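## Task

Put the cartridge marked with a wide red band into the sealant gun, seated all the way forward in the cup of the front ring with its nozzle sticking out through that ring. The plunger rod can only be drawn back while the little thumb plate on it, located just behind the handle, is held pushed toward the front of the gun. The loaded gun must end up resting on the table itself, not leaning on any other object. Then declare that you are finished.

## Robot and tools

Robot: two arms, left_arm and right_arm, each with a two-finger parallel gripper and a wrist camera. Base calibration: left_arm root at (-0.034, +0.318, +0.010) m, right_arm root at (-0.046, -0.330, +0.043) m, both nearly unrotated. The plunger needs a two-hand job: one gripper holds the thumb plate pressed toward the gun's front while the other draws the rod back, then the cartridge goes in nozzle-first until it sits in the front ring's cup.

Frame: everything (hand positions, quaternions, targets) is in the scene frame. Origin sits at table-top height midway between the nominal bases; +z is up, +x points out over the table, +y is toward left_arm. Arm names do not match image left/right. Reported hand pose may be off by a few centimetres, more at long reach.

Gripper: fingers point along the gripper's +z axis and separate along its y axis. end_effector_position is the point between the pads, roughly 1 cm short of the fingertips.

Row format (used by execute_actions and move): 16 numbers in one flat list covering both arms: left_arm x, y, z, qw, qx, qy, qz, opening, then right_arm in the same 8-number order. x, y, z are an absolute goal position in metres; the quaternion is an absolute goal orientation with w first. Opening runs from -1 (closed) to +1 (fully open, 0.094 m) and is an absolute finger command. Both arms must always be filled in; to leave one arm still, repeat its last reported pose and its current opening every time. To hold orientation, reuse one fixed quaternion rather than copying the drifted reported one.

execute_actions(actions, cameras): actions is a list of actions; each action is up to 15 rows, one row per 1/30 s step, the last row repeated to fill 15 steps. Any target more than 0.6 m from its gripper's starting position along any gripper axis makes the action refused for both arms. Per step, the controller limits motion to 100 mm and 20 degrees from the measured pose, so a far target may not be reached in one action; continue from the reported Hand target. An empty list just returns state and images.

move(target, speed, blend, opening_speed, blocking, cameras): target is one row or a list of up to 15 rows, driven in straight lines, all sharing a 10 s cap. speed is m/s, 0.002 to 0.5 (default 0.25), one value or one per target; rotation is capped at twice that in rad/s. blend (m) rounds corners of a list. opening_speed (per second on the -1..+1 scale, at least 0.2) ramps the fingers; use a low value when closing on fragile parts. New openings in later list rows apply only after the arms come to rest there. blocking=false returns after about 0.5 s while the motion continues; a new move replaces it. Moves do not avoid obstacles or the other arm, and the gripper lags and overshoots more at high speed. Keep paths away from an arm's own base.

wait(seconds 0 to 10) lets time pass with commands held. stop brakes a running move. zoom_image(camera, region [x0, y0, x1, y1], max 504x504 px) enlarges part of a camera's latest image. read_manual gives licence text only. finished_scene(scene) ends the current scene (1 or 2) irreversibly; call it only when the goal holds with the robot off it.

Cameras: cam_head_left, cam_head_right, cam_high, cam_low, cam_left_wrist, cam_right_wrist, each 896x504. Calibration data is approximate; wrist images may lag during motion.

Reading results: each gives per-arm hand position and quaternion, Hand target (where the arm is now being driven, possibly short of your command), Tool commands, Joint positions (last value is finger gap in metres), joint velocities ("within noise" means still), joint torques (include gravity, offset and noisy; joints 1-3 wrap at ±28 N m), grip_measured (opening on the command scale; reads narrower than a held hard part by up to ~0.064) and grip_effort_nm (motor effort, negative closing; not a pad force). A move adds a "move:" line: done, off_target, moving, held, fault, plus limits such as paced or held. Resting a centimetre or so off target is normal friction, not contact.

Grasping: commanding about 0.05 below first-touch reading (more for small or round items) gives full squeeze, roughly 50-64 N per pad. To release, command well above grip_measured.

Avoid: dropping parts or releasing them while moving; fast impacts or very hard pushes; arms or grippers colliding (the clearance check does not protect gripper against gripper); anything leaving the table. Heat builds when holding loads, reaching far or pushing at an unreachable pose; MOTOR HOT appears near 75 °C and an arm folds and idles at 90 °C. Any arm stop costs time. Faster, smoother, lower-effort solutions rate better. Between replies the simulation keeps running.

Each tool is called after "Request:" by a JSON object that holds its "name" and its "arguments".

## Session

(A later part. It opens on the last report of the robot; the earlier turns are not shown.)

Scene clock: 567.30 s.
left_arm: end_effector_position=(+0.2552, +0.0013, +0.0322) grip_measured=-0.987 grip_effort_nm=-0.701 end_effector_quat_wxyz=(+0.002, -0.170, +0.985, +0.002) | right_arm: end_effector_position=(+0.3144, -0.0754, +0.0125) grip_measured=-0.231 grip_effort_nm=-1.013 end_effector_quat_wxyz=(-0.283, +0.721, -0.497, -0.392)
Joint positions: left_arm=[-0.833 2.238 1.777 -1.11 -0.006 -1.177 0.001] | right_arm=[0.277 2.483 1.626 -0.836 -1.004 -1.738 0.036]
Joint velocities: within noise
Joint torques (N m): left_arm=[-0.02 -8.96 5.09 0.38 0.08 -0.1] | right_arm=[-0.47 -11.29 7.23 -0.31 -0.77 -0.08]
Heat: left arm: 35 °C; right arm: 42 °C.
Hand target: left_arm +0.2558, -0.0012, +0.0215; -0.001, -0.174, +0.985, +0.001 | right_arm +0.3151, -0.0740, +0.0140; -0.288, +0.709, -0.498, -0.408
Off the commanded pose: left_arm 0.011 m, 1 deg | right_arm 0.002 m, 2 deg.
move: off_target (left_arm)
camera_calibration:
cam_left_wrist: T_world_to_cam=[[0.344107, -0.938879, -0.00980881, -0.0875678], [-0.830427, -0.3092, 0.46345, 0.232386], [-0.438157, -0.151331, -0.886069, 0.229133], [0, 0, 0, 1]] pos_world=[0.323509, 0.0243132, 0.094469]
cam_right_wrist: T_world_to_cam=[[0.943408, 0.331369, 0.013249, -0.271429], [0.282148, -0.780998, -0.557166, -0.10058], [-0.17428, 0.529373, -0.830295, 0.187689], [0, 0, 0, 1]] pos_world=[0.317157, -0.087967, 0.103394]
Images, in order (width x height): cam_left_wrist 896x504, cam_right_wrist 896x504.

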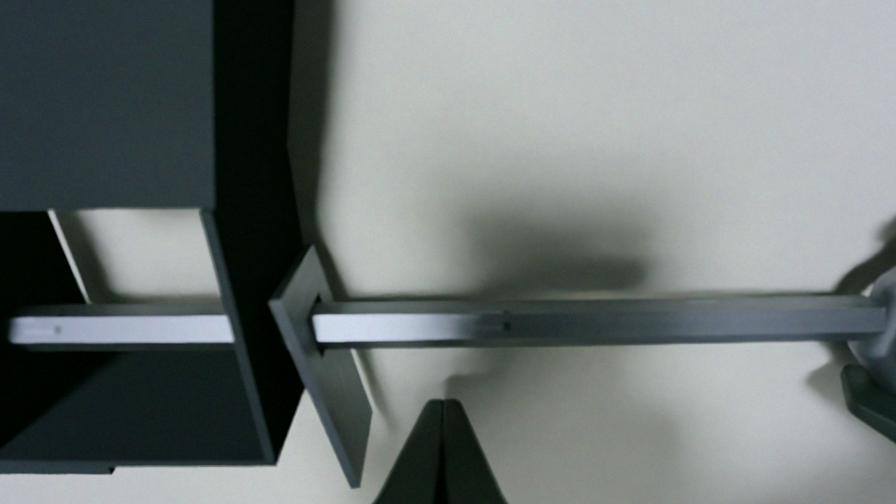

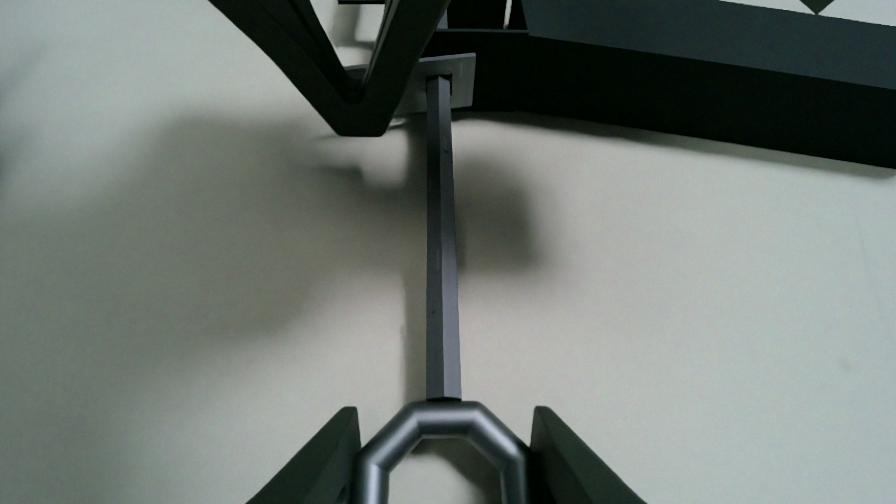

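Request:
{"name": "move", "arguments": {"target": [0.2485, 0.024, 0.022, 0.0, -0.1736, 0.9848, 0.0, -1.0, 0.315, -0.074, 0.014, 0.2868, -0.7094, 0.4967, 0.4096, -0.5], "speed": 0.06, "cameras": ["cam_left_wrist","cam_right_wrist"]}}

Scene clock: 586.30 s.
left_arm: end_effector_position=(+0.2479, +0.0099, +0.0167) grip_measured=-0.987 grip_effort_nm=-0.706 end_effector_quat_wxyz=(-0.003, -0.174, +0.985, -0.011) | right_arm: end_effector_position=(+0.3140, -0.0747, +0.0127) grip_measured=-0.231 grip_effort_nm=-1.009 end_effector_quat_wxyz=(-0.283, +0.721, -0.497, -0.392)
Joint positions: left_arm=[-0.823 2.195 1.642 -1.003 0.017 -1.174 0.001] | right_arm=[0.278 2.483 1.626 -0.836 -1.005 -1.737 0.036]
Joint velocities: within noise
Joint torques (N m): left_arm=[1.37 -12.25 3.74 0.11 -0.17 0.16] | right_arm=[-0.46 -11.28 7.23 -0.32 -0.76 -0.08]
Heat: left arm: 34 °C; right arm: 42 °C.
Hand target: left_arm +0.2503, +0.0221, +0.0225; +0.003, -0.175, +0.984, -0.004 | right_arm +0.3147, -0.0734, +0.0142; -0.287, +0.709, -0.497, -0.409
Off the commanded pose: left_arm 0.015 m, 1 deg | right_arm 0.002 m, 2 deg.
move: off_target (left_arm)
camera_calibration:
cam_left_wrist: T_world_to_cam=[[0.351149, -0.936228, 0.013066, -0.0791917], [-0.825027, -0.302782, 0.47713, 0.234539], [-0.442746, -0.178323, -0.878736, 0.214765], [0, 0, 0, 1]] pos_world=[0.316395, 0.0351702, 0.0778508]
cam_right_wrist: T_world_to_cam=[[0.943253, 0.331856, 0.0120621, -0.271185], [0.281657, -0.780273, -0.55843, -0.0995666], [-0.175906, 0.530138, -0.829464, 0.187995], [0, 0, 0, 1]] pos_world=[0.316909, -0.0873583, 0.103605]
Images, in order (width x height): cam_left_wrist 896x504, cam_right_wrist 896x504.

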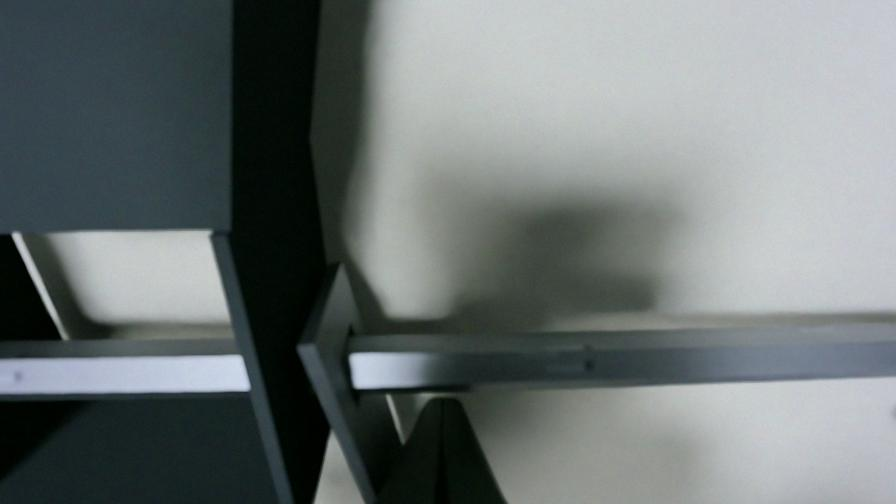

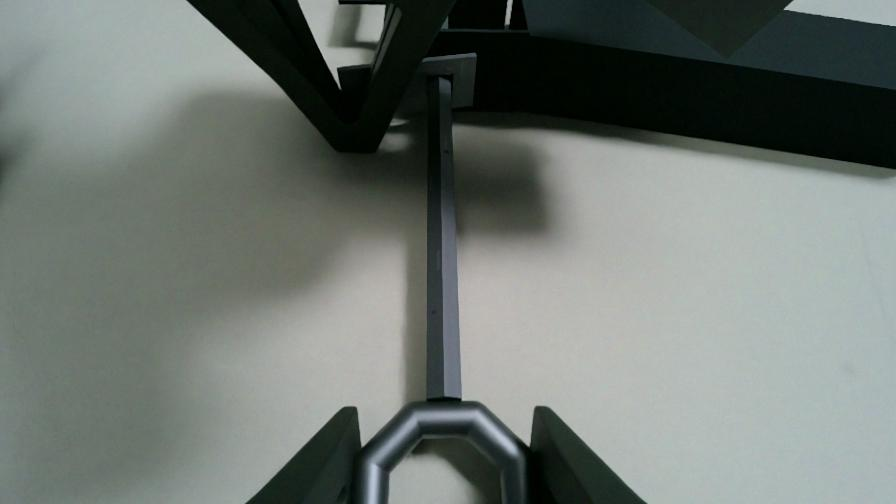

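Request:
{"name": "move", "arguments": {"target": [0.2435, 0.040, 0.034, 0.0, -0.1736, 0.9848, 0.0, -1.0, 0.315, -0.074, 0.014, 0.2868, -0.7094, 0.4967, 0.4096, -0.5], "speed": 0.06, "cameras": ["cam_left_wrist","cam_right_wrist"]}}

Scene clock: 597.97 s.
left_arm: end_effector_position=(+0.2457, +0.0154, +0.0187) grip_measured=-0.987 grip_effort_nm=-0.696 end_effector_quat_wxyz=(-0.004, -0.167, +0.986, -0.024) | right_arm: end_effector_position=(+0.3117, -0.0693, +0.0143) grip_measured=-0.231 grip_effort_nm=-1.009 end_effector_quat_wxyz=(-0.285, +0.719, -0.493, -0.399)
Joint positions: left_arm=[-0.81 2.153 1.582 -0.964 0.034 -1.149 0.001] | right_arm=[0.289 2.484 1.626 -0.831 -1.02 -1.729 0.036]
Joint velocities: within noise
Joint torques (N m): left_arm=[2.07 -13.7 4.11 -0.34 -0.29 0.12] | right_arm=[-0.7 -11.34 7.31 -0.36 -0.61 -0.11]
Heat: left arm: 38 °C; right arm: 42 °C.
Hand target: left_arm +0.2440, +0.0386, +0.0330; +0.000, -0.172, +0.985, +0.000 | right_arm +0.3126, -0.0707, +0.0139; -0.284, +0.710, -0.497, -0.411
Off the commanded pose: left_arm 0.029 m, 3 deg | right_arm 0.006 m, 2 deg.
move: off_target (left_arm)
camera_calibration:
cam_left_wrist: T_world_to_cam=[[0.339197, -0.939934, 0.0383283, -0.0708396], [-0.82977, -0.279749, 0.482931, 0.234102], [-0.443201, -0.195613, -0.874819, 0.216807], [0, 0, 0, 1]] pos_world=[0.314368, 0.0413152, 0.0793268]
cam_right_wrist: T_world_to_cam=[[0.941709, 0.336289, 0.00965769, -0.269951], [0.281327, -0.771408, -0.570776, -0.0928462], [-0.184496, 0.540223, -0.821049, 0.189269], [0, 0, 0, 1]] pos_world=[0.315255, -0.0830881, 0.105012]
Images, in order (width x height): cam_left_wrist 896x504, cam_right_wrist 896x504.

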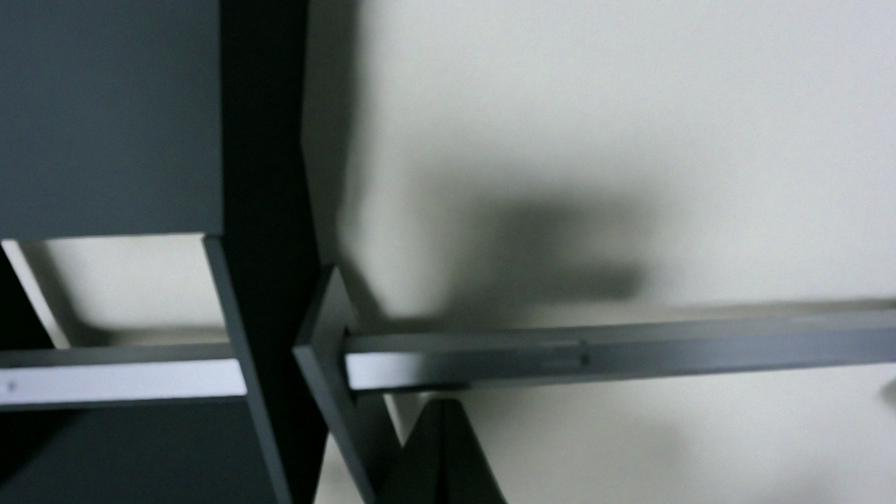

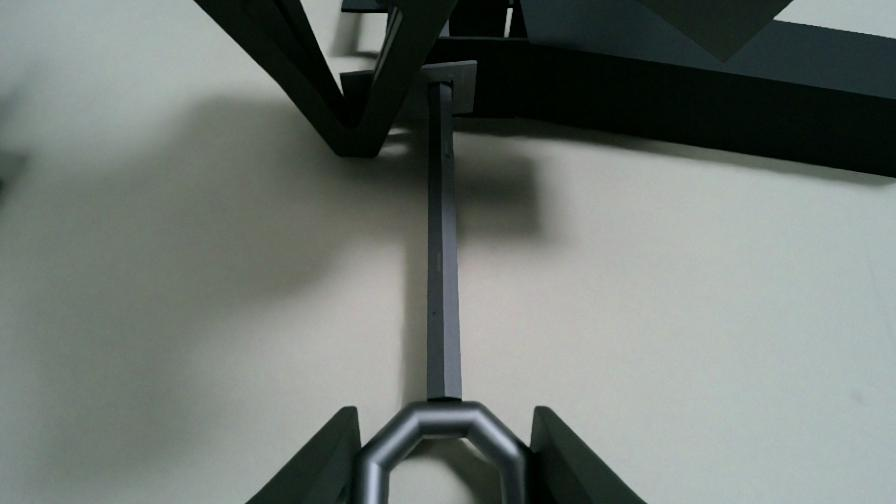

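Request:
{"name": "move", "arguments": {"target": [0.2420, 0.046, 0.036, 0.0, -0.1736, 0.9848, 0.0, -1.0, 0.327, -0.110, 0.016, 0.2868, -0.7094, 0.4967, 0.4096, -0.6], "speed": 0.06, "cameras": ["cam_left_wrist","cam_right_wrist"]}}

Scene clock: 612.63 s.
left_arm: end_effector_position=(+0.2507, -0.0007, +0.0249) grip_measured=-0.987 grip_effort_nm=-0.691 end_effector_quat_wxyz=(+0.000, -0.161, +0.985, -0.067) | right_arm: end_effector_position=(+0.3168, -0.0862, +0.0222) grip_measured=-0.232 grip_effort_nm=-1.009 end_effector_quat_wxyz=(-0.289, +0.708, -0.487, -0.422)
Joint positions: left_arm=[-0.81 2.135 1.571 -0.897 0.075 -1.142 0.001] | right_arm=[0.239 2.532 1.715 -1.008 -1.056 -1.859 0.036]
Joint velocities: within noise
Joint torques (N m): left_arm=[2.19 -13.39 3.56 -0.84 -0.62 0.14] | right_arm=[-4.49 -11.97 7.17 -0.69 -0.14 -0.51]
Heat: left arm: 38 °C; right arm: 42 °C.
Hand target: left_arm +0.2421, +0.0420, +0.0344; -0.002, -0.171, +0.985, -0.002 | right_arm +0.3262, -0.1088, +0.0168; -0.288, +0.709, -0.497, -0.409
Off the commanded pose: left_arm 0.049 m, 8 deg | right_arm 0.027 m, 2 deg.
move: off_target (left_arm, right_arm)
camera_calibration:
cam_left_wrist: T_world_to_cam=[[0.327388, -0.936767, 0.123628, -0.0870365], [-0.84333, -0.230678, 0.485367, 0.234176], [-0.426158, -0.263163, -0.865526, 0.216786], [0, 0, 0, 1]] pos_world=[0.318368, 0.0295363, 0.0847327]
cam_right_wrist: T_world_to_cam=[[0.939051, 0.343675, -0.00834679, -0.267346], [0.267501, -0.745734, -0.610184, -0.0953492], [-0.21593, 0.570762, -0.792216, 0.217761], [0, 0, 0, 1]] pos_world=[0.323579, -0.103515, 0.112102]
Images, in order (width x height): cam_left_wrist 896x504, cam_right_wrist 896x504.

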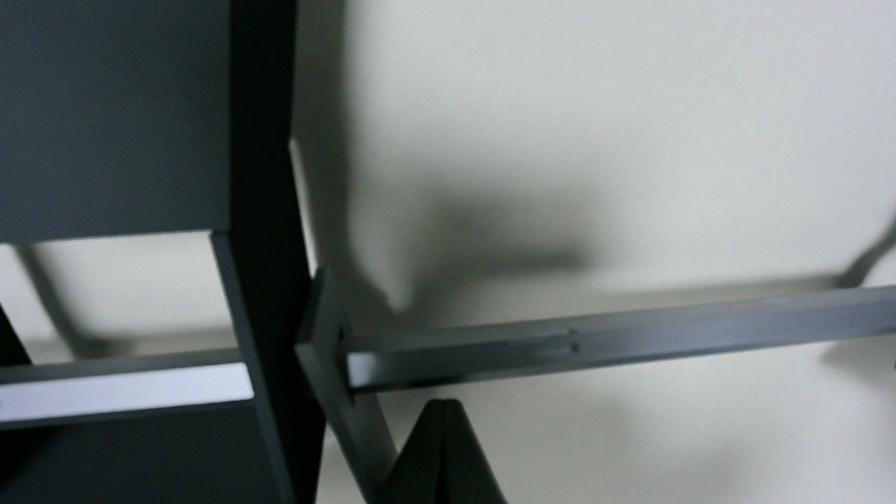

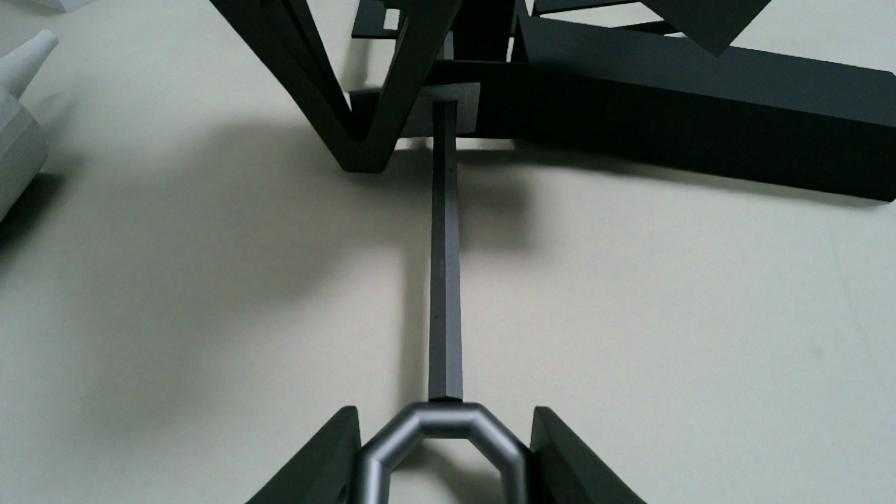

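Request:
{"name": "move", "arguments": {"target": [[0.256, -0.010, 0.034, 0.0, -0.1736, 0.9848, 0.0, -1.0, 0.318, -0.086, 0.014, 0.2868, -0.7094, 0.4967, 0.4096, -0.5],[0.256, -0.012, 0.11, 0.0, -0.1736, 0.9848, 0.0, -1.0, 0.318, -0.086, 0.014, 0.2868, -0.7094, 0.4967, 0.4096, -0.5],[0.247, 0.015, 0.12, 0.0, -0.1736, 0.9848, 0.0, 0.65, 0.318, -0.086, 0.014, 0.2868, -0.7094, 0.4967, 0.4096, -0.5]], "speed": 0.12, "cameras": ["cam_left_wrist","cam_right_wrist"]}}

Scene clock: 647.77 s.
left_arm: end_effector_position=(+0.2488, +0.0110, +0.0989) grip_measured=+0.648 grip_effort_nm=0.100 end_effector_quat_wxyz=(-0.019, -0.182, +0.983, +0.011) | right_arm: end_effector_position=(+0.3192, -0.0887, +0.0131) grip_measured=-0.232 grip_effort_nm=-1.004 end_effector_quat_wxyz=(-0.293, +0.717, -0.485, -0.407)
Joint positions: left_arm=[-0.818 2.199 1.979 -1.389 0.02 -1.186 0.077] | right_arm=[0.236 2.532 1.692 -0.951 -1.036 -1.855 0.036]
Joint velocities: within noise
Joint torques (N m): left_arm=[0.32 -14.37 5.59 -0.08 -0.21 0.13] | right_arm=[0.5 -13.94 4.12 0.01 -0.43 0.36]
Heat: left arm: 41 °C; right arm: 41 °C.
Hand target: left_arm +0.2494, +0.0183, +0.1196; -0.002, -0.179, +0.984, +0.004 | right_arm +0.3182, -0.0865, +0.0140; -0.288, +0.711, -0.494, -0.409
Off the commanded pose: left_arm 0.022 m, 3 deg | right_arm 0.003 m, 2 deg.
move: off_target (left_arm); target 3's new opening was sent with left_arm's hand 0.022 m and 3 deg from that target
camera_calibration:
cam_left_wrist: T_world_to_cam=[[0.366484, -0.929732, -0.0358879, -0.0786473], [-0.800723, -0.334805, 0.496737, 0.188773], [-0.473848, -0.15331, -0.867159, 0.293856], [0, 0, 0, 1]] pos_world=[0.319221, 0.0351325, 0.158227]
cam_right_wrist: T_world_to_cam=[[0.939091, 0.343161, 0.0186681, -0.269203], [0.287134, -0.753601, -0.591303, -0.110663], [-0.188844, 0.560648, -0.806233, 0.203182], [0, 0, 0, 1]] pos_world=[0.322951, -0.104929, 0.103402]
Images, in order (width x height): cam_left_wrist 896x504, cam_right_wrist 896x504.

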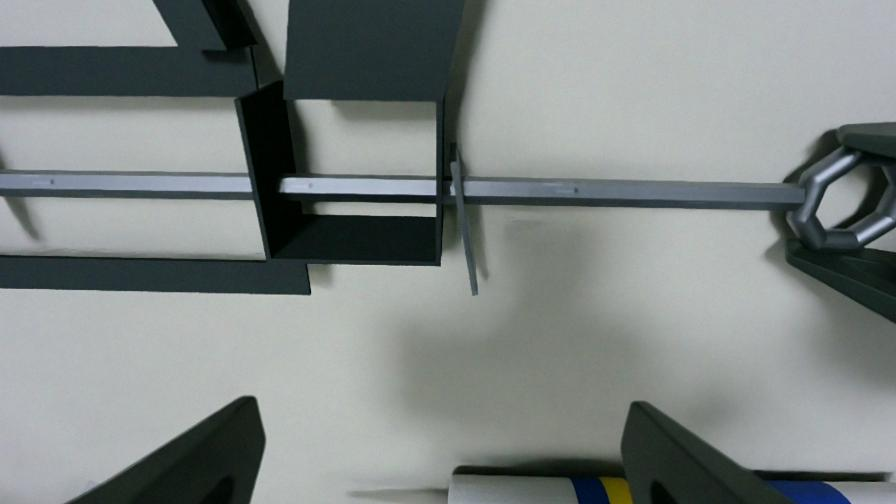

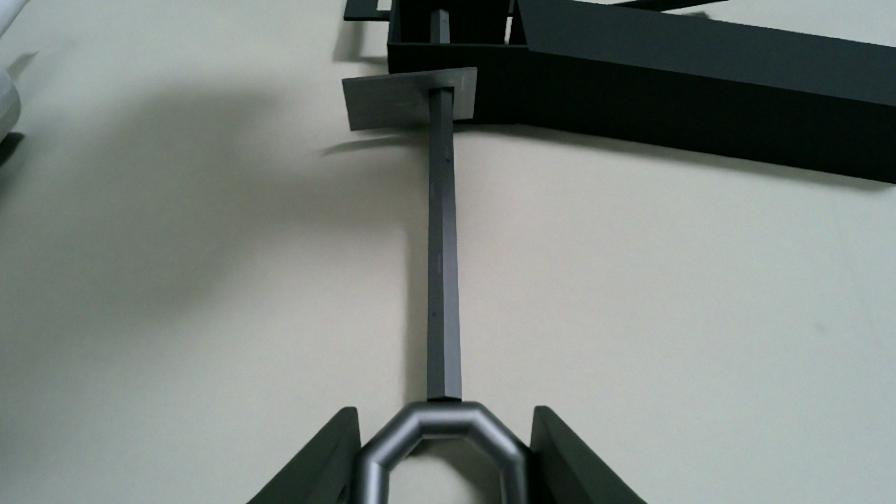

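Request:
{"name": "move", "arguments": {"target": [[0.2463, 0.042, 0.075, 0.0, -0.1822, 0.9833, 0.0, 0.65, 0.318, -0.086, 0.014, 0.2868, -0.7094, 0.4967, 0.4096, -0.5]], "speed": 0.1, "cameras": ["cam_left_wrist","cam_right_wrist"]}}

Scene clock: 681.40 s.
left_arm: end_effector_position=(+0.2366, +0.0431, +0.0576) grip_measured=+0.648 grip_effort_nm=0.110 end_effector_quat_wxyz=(-0.028, -0.187, +0.982, +0.024) | right_arm: end_effector_position=(+0.3192, -0.0887, +0.0131) grip_measured=-0.232 grip_effort_nm=-1.004 end_effector_quat_wxyz=(-0.293, +0.716, -0.486, -0.407)
Joint positions: left_arm=[-0.784 2.113 1.677 -1.205 0.02 -1.162 0.077] | right_arm=[0.236 2.532 1.692 -0.951 -1.036 -1.853 0.036]
Joint velocities: within noise
Joint torques (N m): left_arm=[0.36 -13.64 5.01 0.2 -0.17 0.15] | right_arm=[0.61 -13.86 4.23 0 -0.43 0.41]
Heat: left arm: 42 °C; right arm: 42 °C.
Hand target: left_arm +0.2448, +0.0418, +0.0751; -0.001, -0.182, +0.983, +0.001 | right_arm +0.3180, -0.0860, +0.0140; -0.286, +0.710, -0.496, -0.410
Off the commanded pose: left_arm 0.020 m, 4 deg | right_arm 0.003 m, 2 deg.
move: off_target (left_arm)
camera_calibration:
cam_left_wrist: T_world_to_cam=[[0.3739, -0.925209, -0.0647031, -0.046066], [-0.786001, -0.35313, 0.507446, 0.206973], [-0.492342, -0.138877, -0.859251, 0.260527], [0, 0, 0, 1]] pos_world=[0.308173, 0.066649, 0.11585]
cam_right_wrist: T_world_to_cam=[[0.939375, 0.342452, 0.0173376, -0.26934], [0.28582, -0.754091, -0.591316, -0.110287], [-0.189423, 0.560423, -0.806254, 0.203347], [0, 0, 0, 1]] pos_world=[0.323052, -0.104891, 0.103405]
Images, in order (width x height): cam_left_wrist 896x504, cam_right_wrist 896x504.

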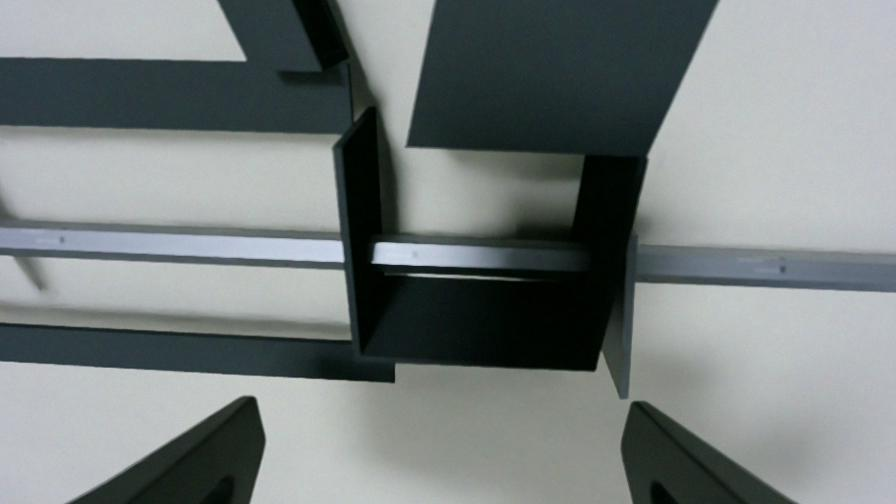

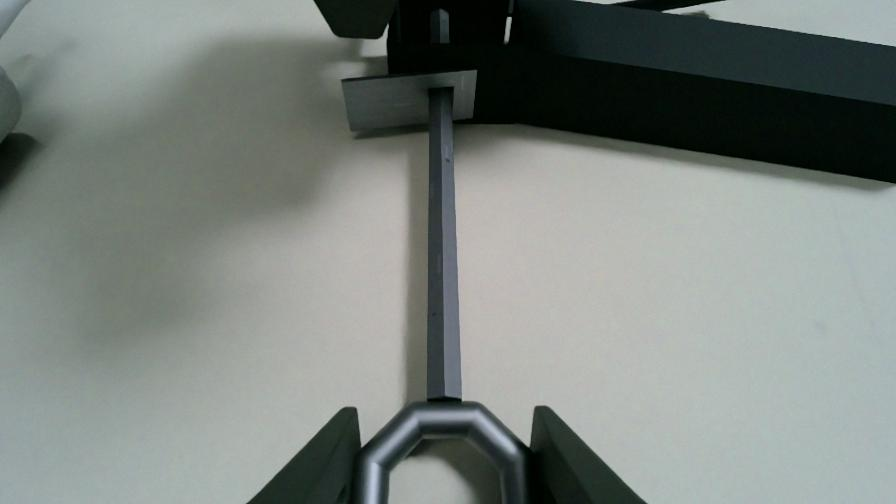

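Request:
{"name": "move", "arguments": {"target": [[0.259, 0.037, 0.060, 0.0, -0.1822, 0.9833, 0.0, 0.65, 0.318, -0.086, 0.014, 0.2868, -0.7094, 0.4967, 0.4096, -0.5]], "speed": 0.08, "cameras": ["cam_left_wrist","cam_right_wrist"]}}

Scene clock: 700.80 s.
left_arm: end_effector_position=(+0.2464, +0.0427, +0.0572) grip_measured=+0.648 grip_effort_nm=0.095 end_effector_quat_wxyz=(-0.020, -0.187, +0.982, +0.011) | right_arm: end_effector_position=(+0.3192, -0.0887, +0.0131) grip_measured=-0.232 grip_effort_nm=-1.009 end_effector_quat_wxyz=(-0.293, +0.716, -0.486, -0.407)
Joint positions: left_arm=[-0.767 2.113 1.677 -1.176 0.02 -1.146 0.077] | right_arm=[0.236 2.532 1.692 -0.951 -1.036 -1.853 0.036]
Joint velocities: within noise
Joint torques (N m): left_arm=[0.44 -9.09 7.45 0.29 -0.2 0.2] | right_arm=[0.59 -13.87 4.23 -0.01 -0.43 0.41]
Heat: left arm: 39 °C; right arm: 43 °C.
Hand target: left_arm +0.2597, +0.0382, +0.0601; +0.000, -0.183, +0.983, +0.000 | right_arm +0.3180, -0.0860, +0.0140; -0.286, +0.710, -0.496, -0.410
Off the commanded pose: left_arm 0.014 m, 3 deg | right_arm 0.003 m, 2 deg.
move: off_target (left_arm)
camera_calibration:
cam_left_wrist: T_world_to_cam=[[0.376384, -0.92571, -0.0373567, -0.0523031], [-0.79571, -0.343654, 0.498746, 0.217218], [-0.474532, -0.157995, -0.865943, 0.261747], [0, 0, 0, 1]] pos_world=[0.316736, 0.0675847, 0.116367]
cam_right_wrist: T_world_to_cam=[[0.939375, 0.342452, 0.0173376, -0.26934], [0.28582, -0.754091, -0.591316, -0.110287], [-0.189423, 0.560423, -0.806254, 0.203347], [0, 0, 0, 1]] pos_world=[0.323052, -0.104891, 0.103405]
Images, in order (width x height): cam_left_wrist 896x504, cam_right_wrist 896x504.

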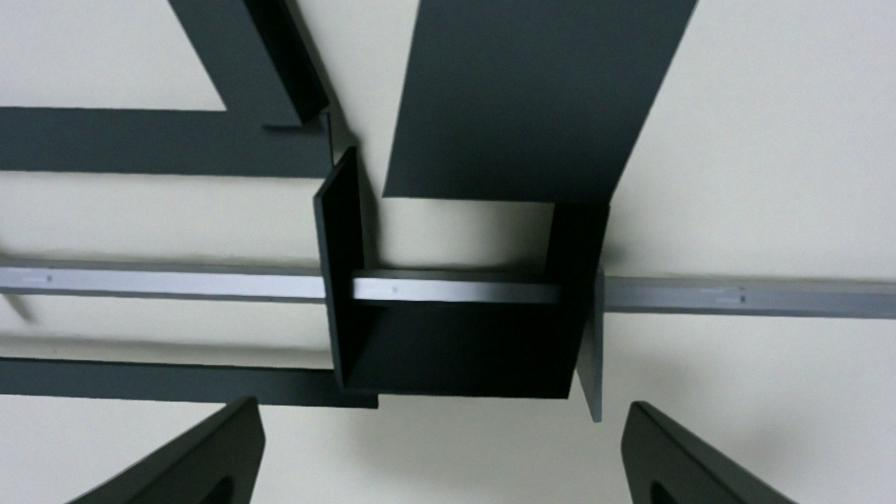

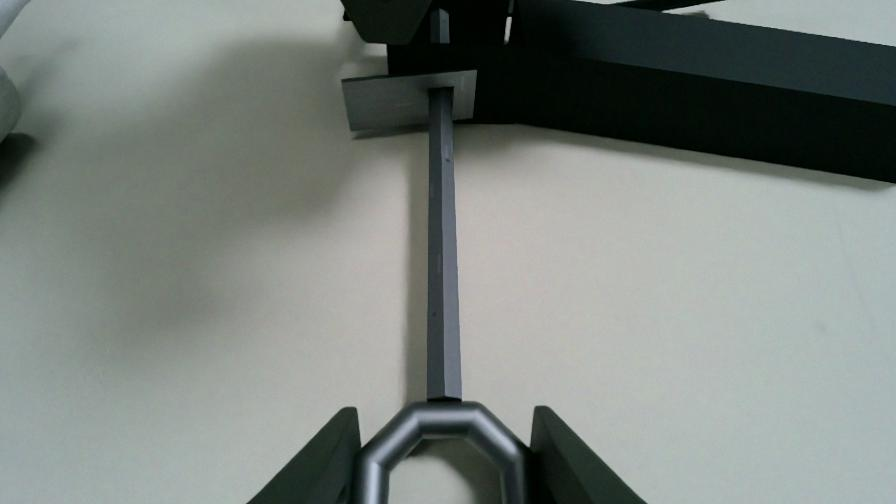

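Request:
{"name": "move", "arguments": {"target": [[0.262, 0.034, 0.047, 0.0, -0.1822, 0.9833, 0.0, 0.65, 0.318, -0.086, 0.014, 0.2868, -0.7094, 0.4967, 0.4096, -0.5]], "speed": 0.06, "cameras": ["cam_left_wrist","cam_right_wrist"]}}

Scene clock: 737.20 s.
left_arm: end_effector_position=(+0.2519, +0.0374, +0.0511) grip_measured=+0.648 grip_effort_nm=0.095 end_effector_quat_wxyz=(-0.015, -0.187, +0.982, +0.003) | right_arm: end_effector_position=(+0.3192, -0.0887, +0.0131) grip_measured=-0.232 grip_effort_nm=-1.009 end_effector_quat_wxyz=(-0.293, +0.716, -0.486, -0.407)
Joint positions: left_arm=[-0.767 2.129 1.677 -1.141 0.02 -1.146 0.077] | right_arm=[0.236 2.532 1.692 -0.951 -1.036 -1.853 0.036]
Joint velocities: within noise
Joint torques (N m): left_arm=[0.09 -8.29 6.82 0.35 -0.22 0.13] | right_arm=[0.59 -13.86 4.23 0 -0.43 0.41]
Heat: left arm: 35 °C; right arm: 43 °C.
Hand target: left_arm +0.2617, +0.0344, +0.0469; +0.000, -0.182, +0.983, +0.000 | right_arm +0.3180, -0.0860, +0.0140; -0.286, +0.710, -0.496, -0.410
Off the commanded pose: left_arm 0.011 m, 2 deg | right_arm 0.003 m, 2 deg.
move: off_target (left_arm)
camera_calibration:
cam_left_wrist: T_world_to_cam=[[0.376788, -0.926102, -0.0191151, -0.06052], [-0.802806, -0.33678, 0.492018, 0.224652], [-0.462097, -0.170041, -0.870375, 0.255798], [0, 0, 0, 1]] pos_world=[0.321358, 0.0631066, 0.11095]
cam_right_wrist: T_world_to_cam=[[0.939375, 0.342452, 0.0173376, -0.26934], [0.28582, -0.754091, -0.591316, -0.110287], [-0.189423, 0.560423, -0.806254, 0.203347], [0, 0, 0, 1]] pos_world=[0.323052, -0.104891, 0.103405]
Images, in order (width x height): cam_left_wrist 896x504, cam_right_wrist 896x504.

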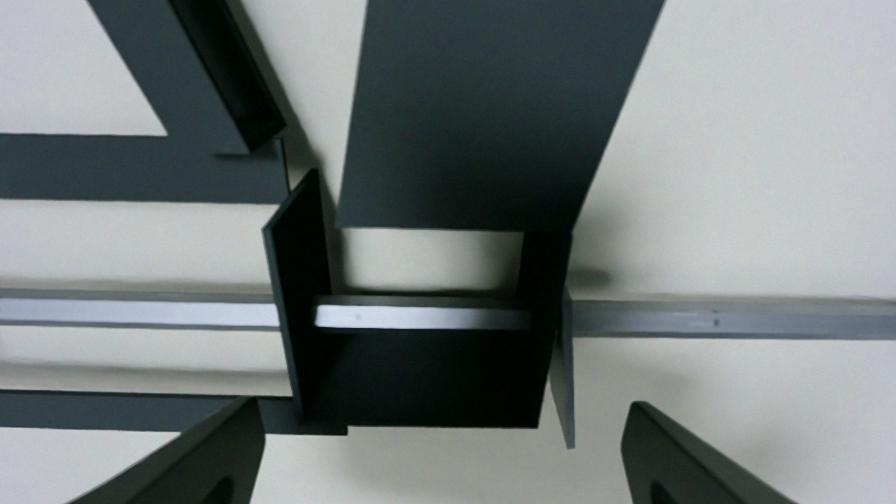

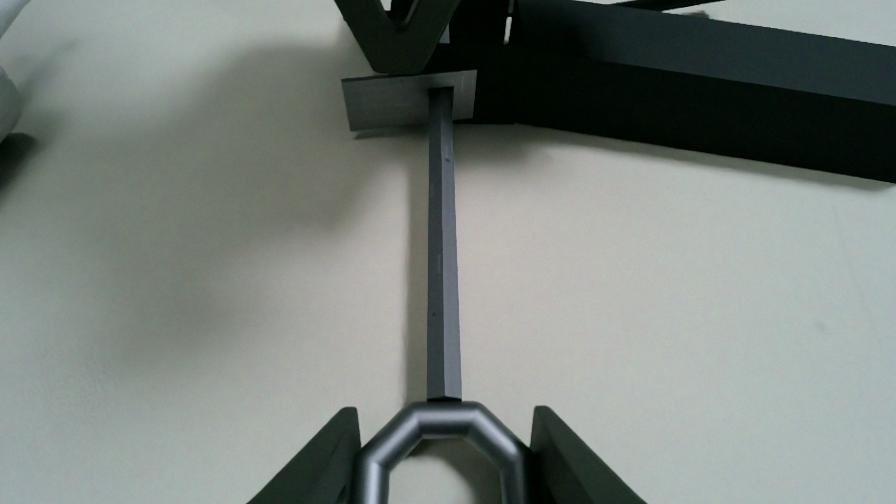

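Request:
{"name": "move", "arguments": {"target": [[0.261, 0.0365, 0.047, 0.0, -0.1822, 0.9833, 0.0, 0.75, 0.318, -0.086, 0.014, 0.2868, -0.7094, 0.4967, 0.4096, -0.5],[0.261, 0.0365, 0.033, 0.0, -0.1822, 0.9833, 0.0, 0.75, 0.318, -0.086, 0.014, 0.2868, -0.7094, 0.4967, 0.4096, -0.5]], "speed": 0.06, "cameras": ["cam_left_wrist","cam_right_wrist"]}}

Scene clock: 759.60 s.
left_arm: end_effector_position=(+0.2551, +0.0343, +0.0439) grip_measured=+0.748 grip_effort_nm=0.100 end_effector_quat_wxyz=(-0.007, -0.187, +0.982, -0.007) | right_arm: end_effector_position=(+0.3192, -0.0887, +0.0131) grip_measured=-0.232 grip_effort_nm=-1.004 end_effector_quat_wxyz=(-0.293, +0.716, -0.486, -0.407)
Joint positions: left_arm=[-0.767 2.129 1.648 -1.087 0.02 -1.146 0.082] | right_arm=[0.236 2.532 1.692 -0.951 -1.036 -1.853 0.036]
Joint velocities: within noise
Joint torques (N m): left_arm=[0.43 -8.12 5.18 0.39 -0.19 0.14] | right_arm=[0.59 -13.86 4.25 0 -0.43 0.41]
Heat: left arm: 37 °C; right arm: 44 °C.
Hand target: left_arm +0.2607, +0.0367, +0.0333; +0.000, -0.183, +0.983, +0.000 | right_arm +0.3180, -0.0860, +0.0140; -0.286, +0.710, -0.496, -0.410
Off the commanded pose: left_arm 0.013 m, 1 deg | right_arm 0.003 m, 2 deg.
move: off_target (left_arm)
camera_calibration:
cam_left_wrist: T_world_to_cam=[[0.376927, -0.926237, 0.00334582, -0.0657483], [-0.811404, -0.32845, 0.48347, 0.232014], [-0.446709, -0.184948, -0.875354, 0.247264], [0, 0, 0, 1]] pos_world=[0.323494, 0.0610374, 0.104492]
cam_right_wrist: T_world_to_cam=[[0.939375, 0.342452, 0.0173376, -0.26934], [0.28582, -0.754091, -0.591316, -0.110287], [-0.189423, 0.560423, -0.806254, 0.203347], [0, 0, 0, 1]] pos_world=[0.323052, -0.104891, 0.103405]
Images, in order (width x height): cam_left_wrist 896x504, cam_right_wrist 896x504.

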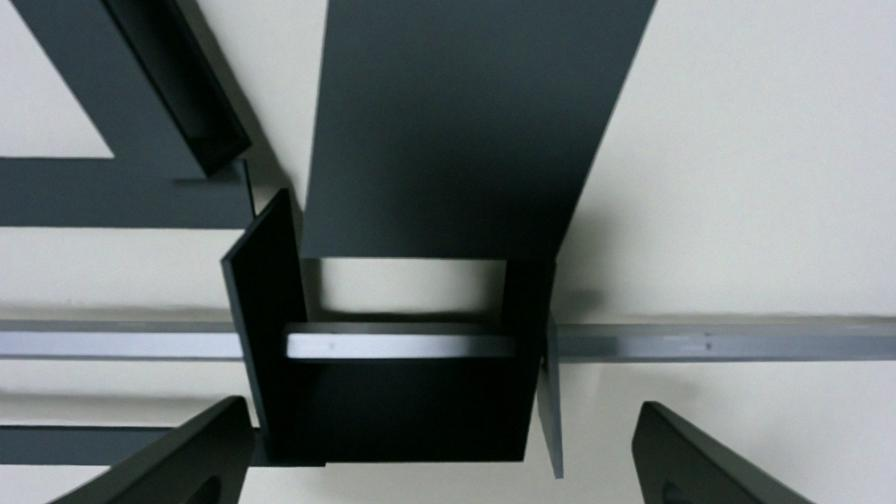

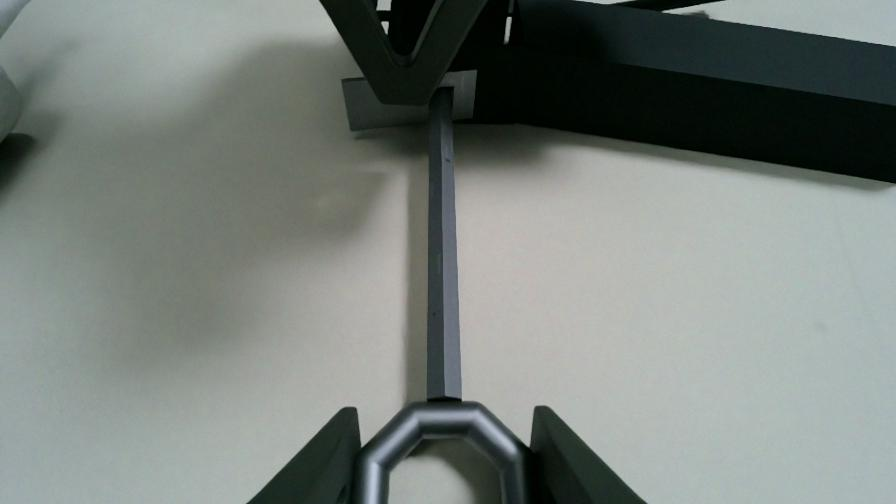

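Request:
{"name": "move", "arguments": {"target": [[0.257, 0.047, 0.036, 0.0, -0.1822, 0.9833, 0.0, 0.75, 0.318, -0.086, 0.014, 0.2868, -0.7094, 0.4967, 0.4096, -0.5]], "speed": 0.06, "cameras": ["cam_left_wrist","cam_right_wrist"]}}

Scene clock: 776.97 s.
left_arm: end_effector_position=(+0.2452, +0.0439, +0.0314) grip_measured=+0.748 grip_effort_nm=0.090 end_effector_quat_wxyz=(-0.019, -0.184, +0.983, +0.010) | right_arm: end_effector_position=(+0.3192, -0.0887, +0.0131) grip_measured=-0.232 grip_effort_nm=-1.004 end_effector_quat_wxyz=(-0.293, +0.716, -0.486, -0.407)
Joint positions: left_arm=[-0.767 2.129 1.596 -1.076 0.02 -1.14 0.082] | right_arm=[0.236 2.532 1.692 -0.951 -1.036 -1.853 0.036]
Joint velocities: within noise
Joint torques (N m): left_arm=[0.58 -10.84 5.04 0.32 -0.15 0.17] | right_arm=[0.59 -13.86 4.23 0 -0.43 0.41]
Heat: left arm: 37 °C; right arm: 44 °C.
Hand target: left_arm +0.2536, +0.0445, +0.0360; -0.001, -0.181, +0.983, +0.001 | right_arm +0.3180, -0.0860, +0.0140; -0.286, +0.710, -0.496, -0.410
Off the commanded pose: left_arm 0.013 m, 3 deg | right_arm 0.003 m, 2 deg.
move: off_target (left_arm)
camera_calibration:
cam_left_wrist: T_world_to_cam=[[0.370778, -0.928086, -0.0343416, -0.0503397], [-0.798855, -0.337572, 0.497871, 0.230051], [-0.47366, -0.157166, -0.866571, 0.238794], [0, 0, 0, 1]] pos_world=[0.31555, 0.0684695, 0.090667]
cam_right_wrist: T_world_to_cam=[[0.939375, 0.342452, 0.0173376, -0.26934], [0.28582, -0.754091, -0.591316, -0.110287], [-0.189423, 0.560423, -0.806254, 0.203347], [0, 0, 0, 1]] pos_world=[0.323052, -0.104891, 0.103405]
Images, in order (width x height): cam_left_wrist 896x504, cam_right_wrist 896x504.

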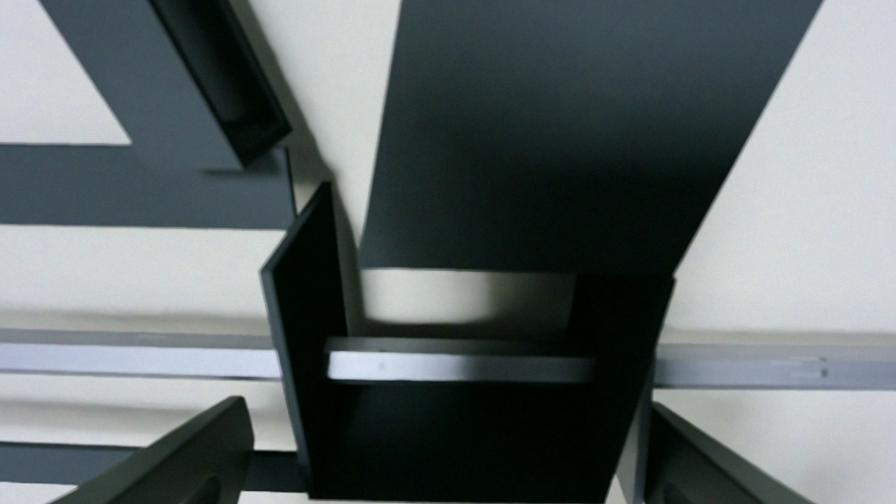

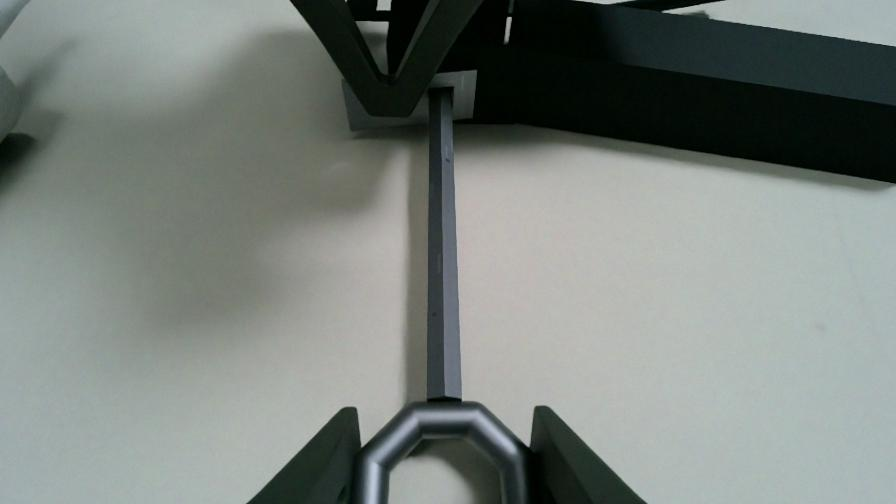

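Request:
{"name": "move", "arguments": {"target": [[0.257, 0.045, 0.038, 0.0, -0.1822, 0.9833, 0.0, 0.15, 0.318, -0.086, 0.014, 0.2868, -0.7094, 0.4967, 0.4096, -0.5]], "speed": 0.06, "opening_speed": 0.5, "cameras": ["cam_left_wrist","cam_right_wrist"]}}

Scene clock: 795.47 s.
left_arm: end_effector_position=(+0.2513, +0.0414, +0.0312) grip_measured=+0.171 grip_effort_nm=-1.018 end_effector_quat_wxyz=(-0.012, -0.178, +0.984, +0.000) | right_arm: end_effector_position=(+0.3200, -0.0882, +0.0124) grip_measured=-0.232 grip_effort_nm=-1.009 end_effector_quat_wxyz=(-0.293, +0.718, -0.485, -0.405)
Joint positions: left_arm=[-0.761 2.129 1.596 -1.052 0.02 -1.122 0.055] | right_arm=[0.237 2.532 1.692 -0.943 -1.033 -1.85 0.036]
Joint velocities: within noise
Joint torques (N m): left_arm=[0.65 -10.56 6.01 0.09 -0.16 0.1] | right_arm=[0.5 -13.9 4.21 -0.06 -0.45 0.37]
Heat: left arm: 39 °C; right arm: 45 °C.
Hand target: left_arm +0.2572, +0.0450, +0.0378; +0.000, -0.179, +0.984, +0.000 | right_arm +0.3180, -0.0859, +0.0139; -0.287, +0.710, -0.495, -0.410
Off the commanded pose: left_arm 0.010 m, 1 deg | right_arm 0.003 m, 2 deg.
move: done
camera_calibration:
cam_left_wrist: T_world_to_cam=[[0.35977, -0.93297, -0.0115015, -0.0526642], [-0.811576, -0.318993, 0.489477, 0.236841], [-0.460336, -0.166765, -0.871941, 0.238356], [0, 0, 0, 1]] pos_world=[0.320885, 0.0661659, 0.091299]
cam_right_wrist: T_world_to_cam=[[0.939037, 0.343116, 0.0219088, -0.270125], [0.28965, -0.755159, -0.58808, -0.111895], [-0.185235, 0.558574, -0.808506, 0.201133], [0, 0, 0, 1]] pos_world=[0.323325, -0.104162, 0.102732]
Images, in order (width x height): cam_left_wrist 896x504, cam_right_wrist 896x504.

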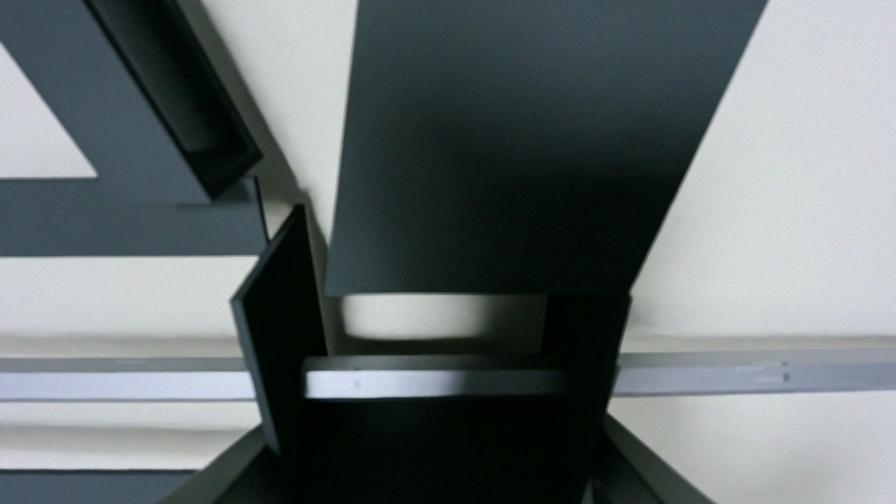

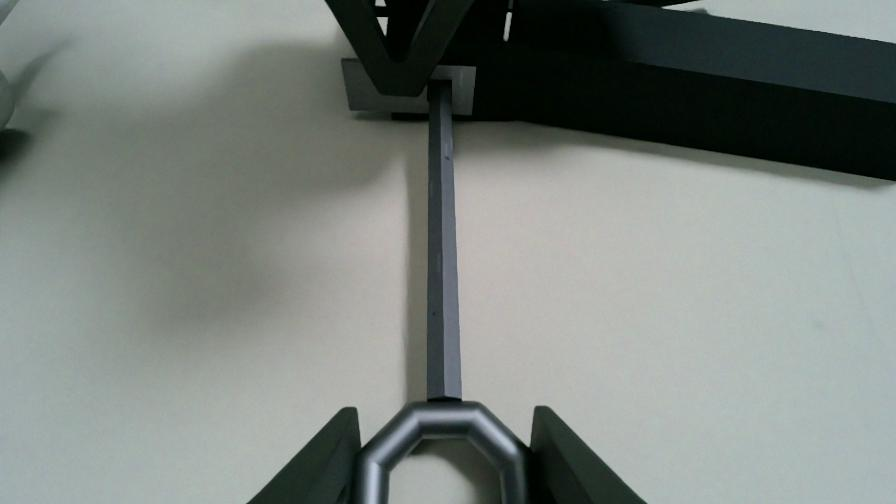

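Request:
{"name": "move", "arguments": {"target": [[0.257, 0.045, 0.038, 0.0, -0.1822, 0.9833, 0.0, 0.1, 0.345, -0.158, 0.014, 0.2868, -0.7094, 0.4967, 0.4096, -0.6]], "speed": 0.06, "cameras": ["cam_left_wrist","cam_right_wrist","cam_high"]}}

Scene clock: 815.73 s.
left_arm: end_effector_position=(+0.2532, +0.0372, +0.0327) grip_measured=+0.171 grip_effort_nm=-1.018 end_effector_quat_wxyz=(-0.010, -0.175, +0.984, -0.008) | right_arm: end_effector_position=(+0.3381, -0.1373, +0.0150) grip_measured=-0.232 grip_effort_nm=-1.004 end_effector_quat_wxyz=(-0.293, +0.713, -0.485, -0.413)
Joint positions: left_arm=[-0.763 2.129 1.602 -1.043 0.026 -1.117 0.055] | right_arm=[0.116 2.632 1.874 -1.236 -1.008 -2.08 0.036]
Joint velocities: within noise
Joint torques (N m): left_arm=[0.44 -10.66 5.76 0.06 -0.24 -0.02] | right_arm=[-3.77 -12.75 7.66 -0.97 -0.15 -0.16]
Heat: left arm: 40 °C; right arm: 45 °C.
Hand target: left_arm +0.2580, +0.0433, +0.0380; +0.002, -0.181, +0.984, -0.003 | right_arm +0.3446, -0.1571, +0.0142; -0.288, +0.708, -0.500, -0.408
Off the commanded pose: left_arm 0.010 m, 2 deg | right_arm 0.022 m, 2 deg.
joint sent to its limit (right arm) — joint 6 (wrist roll), lower limit. The joint targets still meet the commanded pose.
move: off_target (right_arm)
camera_calibration:
cam_left_wrist: T_world_to_cam=[[0.354099, -0.935194, 0.00509831, -0.0562442], [-0.816851, -0.306626, 0.488605, 0.23722], [-0.455378, -0.177179, -0.87249, 0.238971], [0, 0, 0, 1]] pos_world=[0.322512, 0.0624795, 0.0928799]
cam_right_wrist: T_world_to_cam=[[0.939107, 0.343448, 0.0110704, -0.270118], [0.280608, -0.74789, -0.601598, -0.148427], [-0.198338, 0.568071, -0.798722, 0.239676], [0, 0, 0, 1]] pos_world=[0.342856, -0.154388, 0.105132]
Images, in order (width x height): cam_high 896x504, cam_left_wrist 896x504, cam_right_wrist 896x504.

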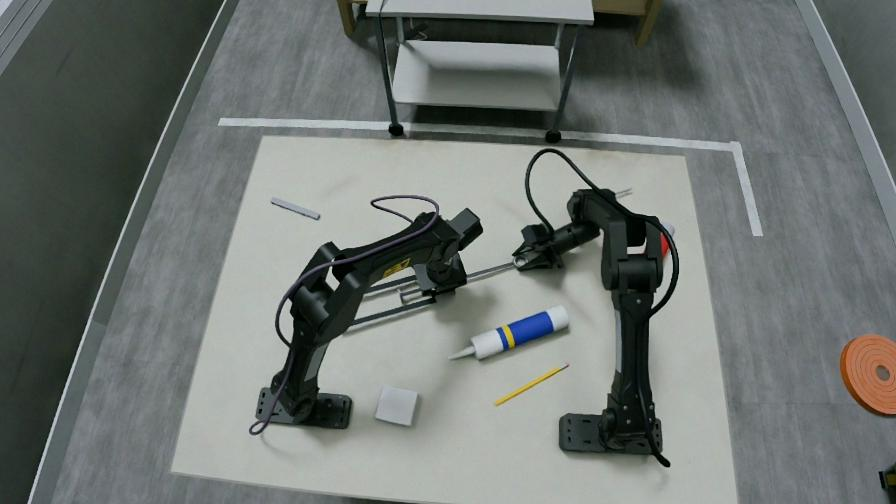

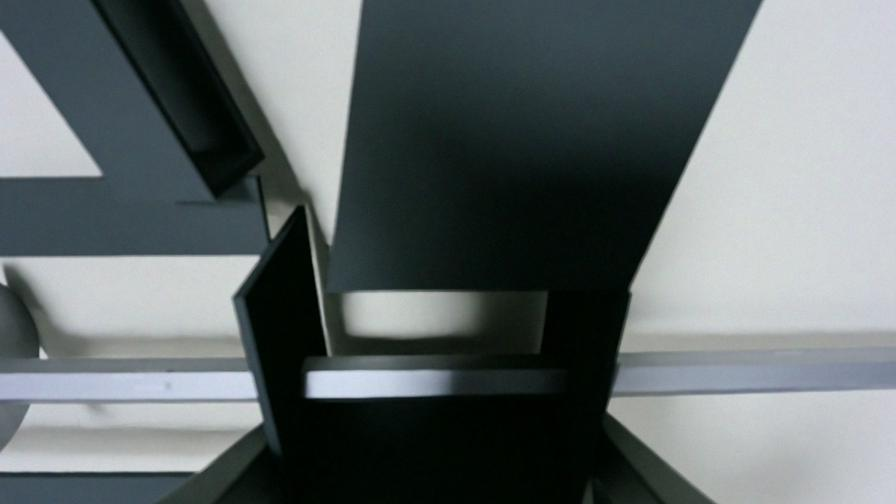

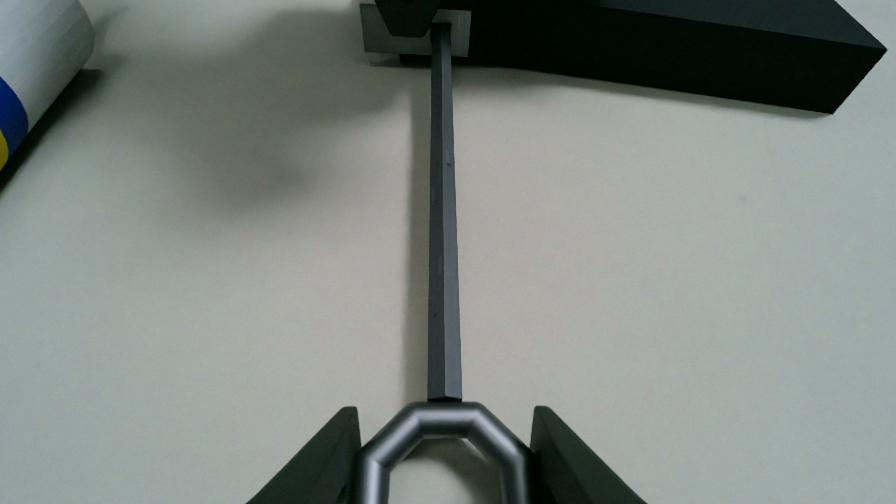

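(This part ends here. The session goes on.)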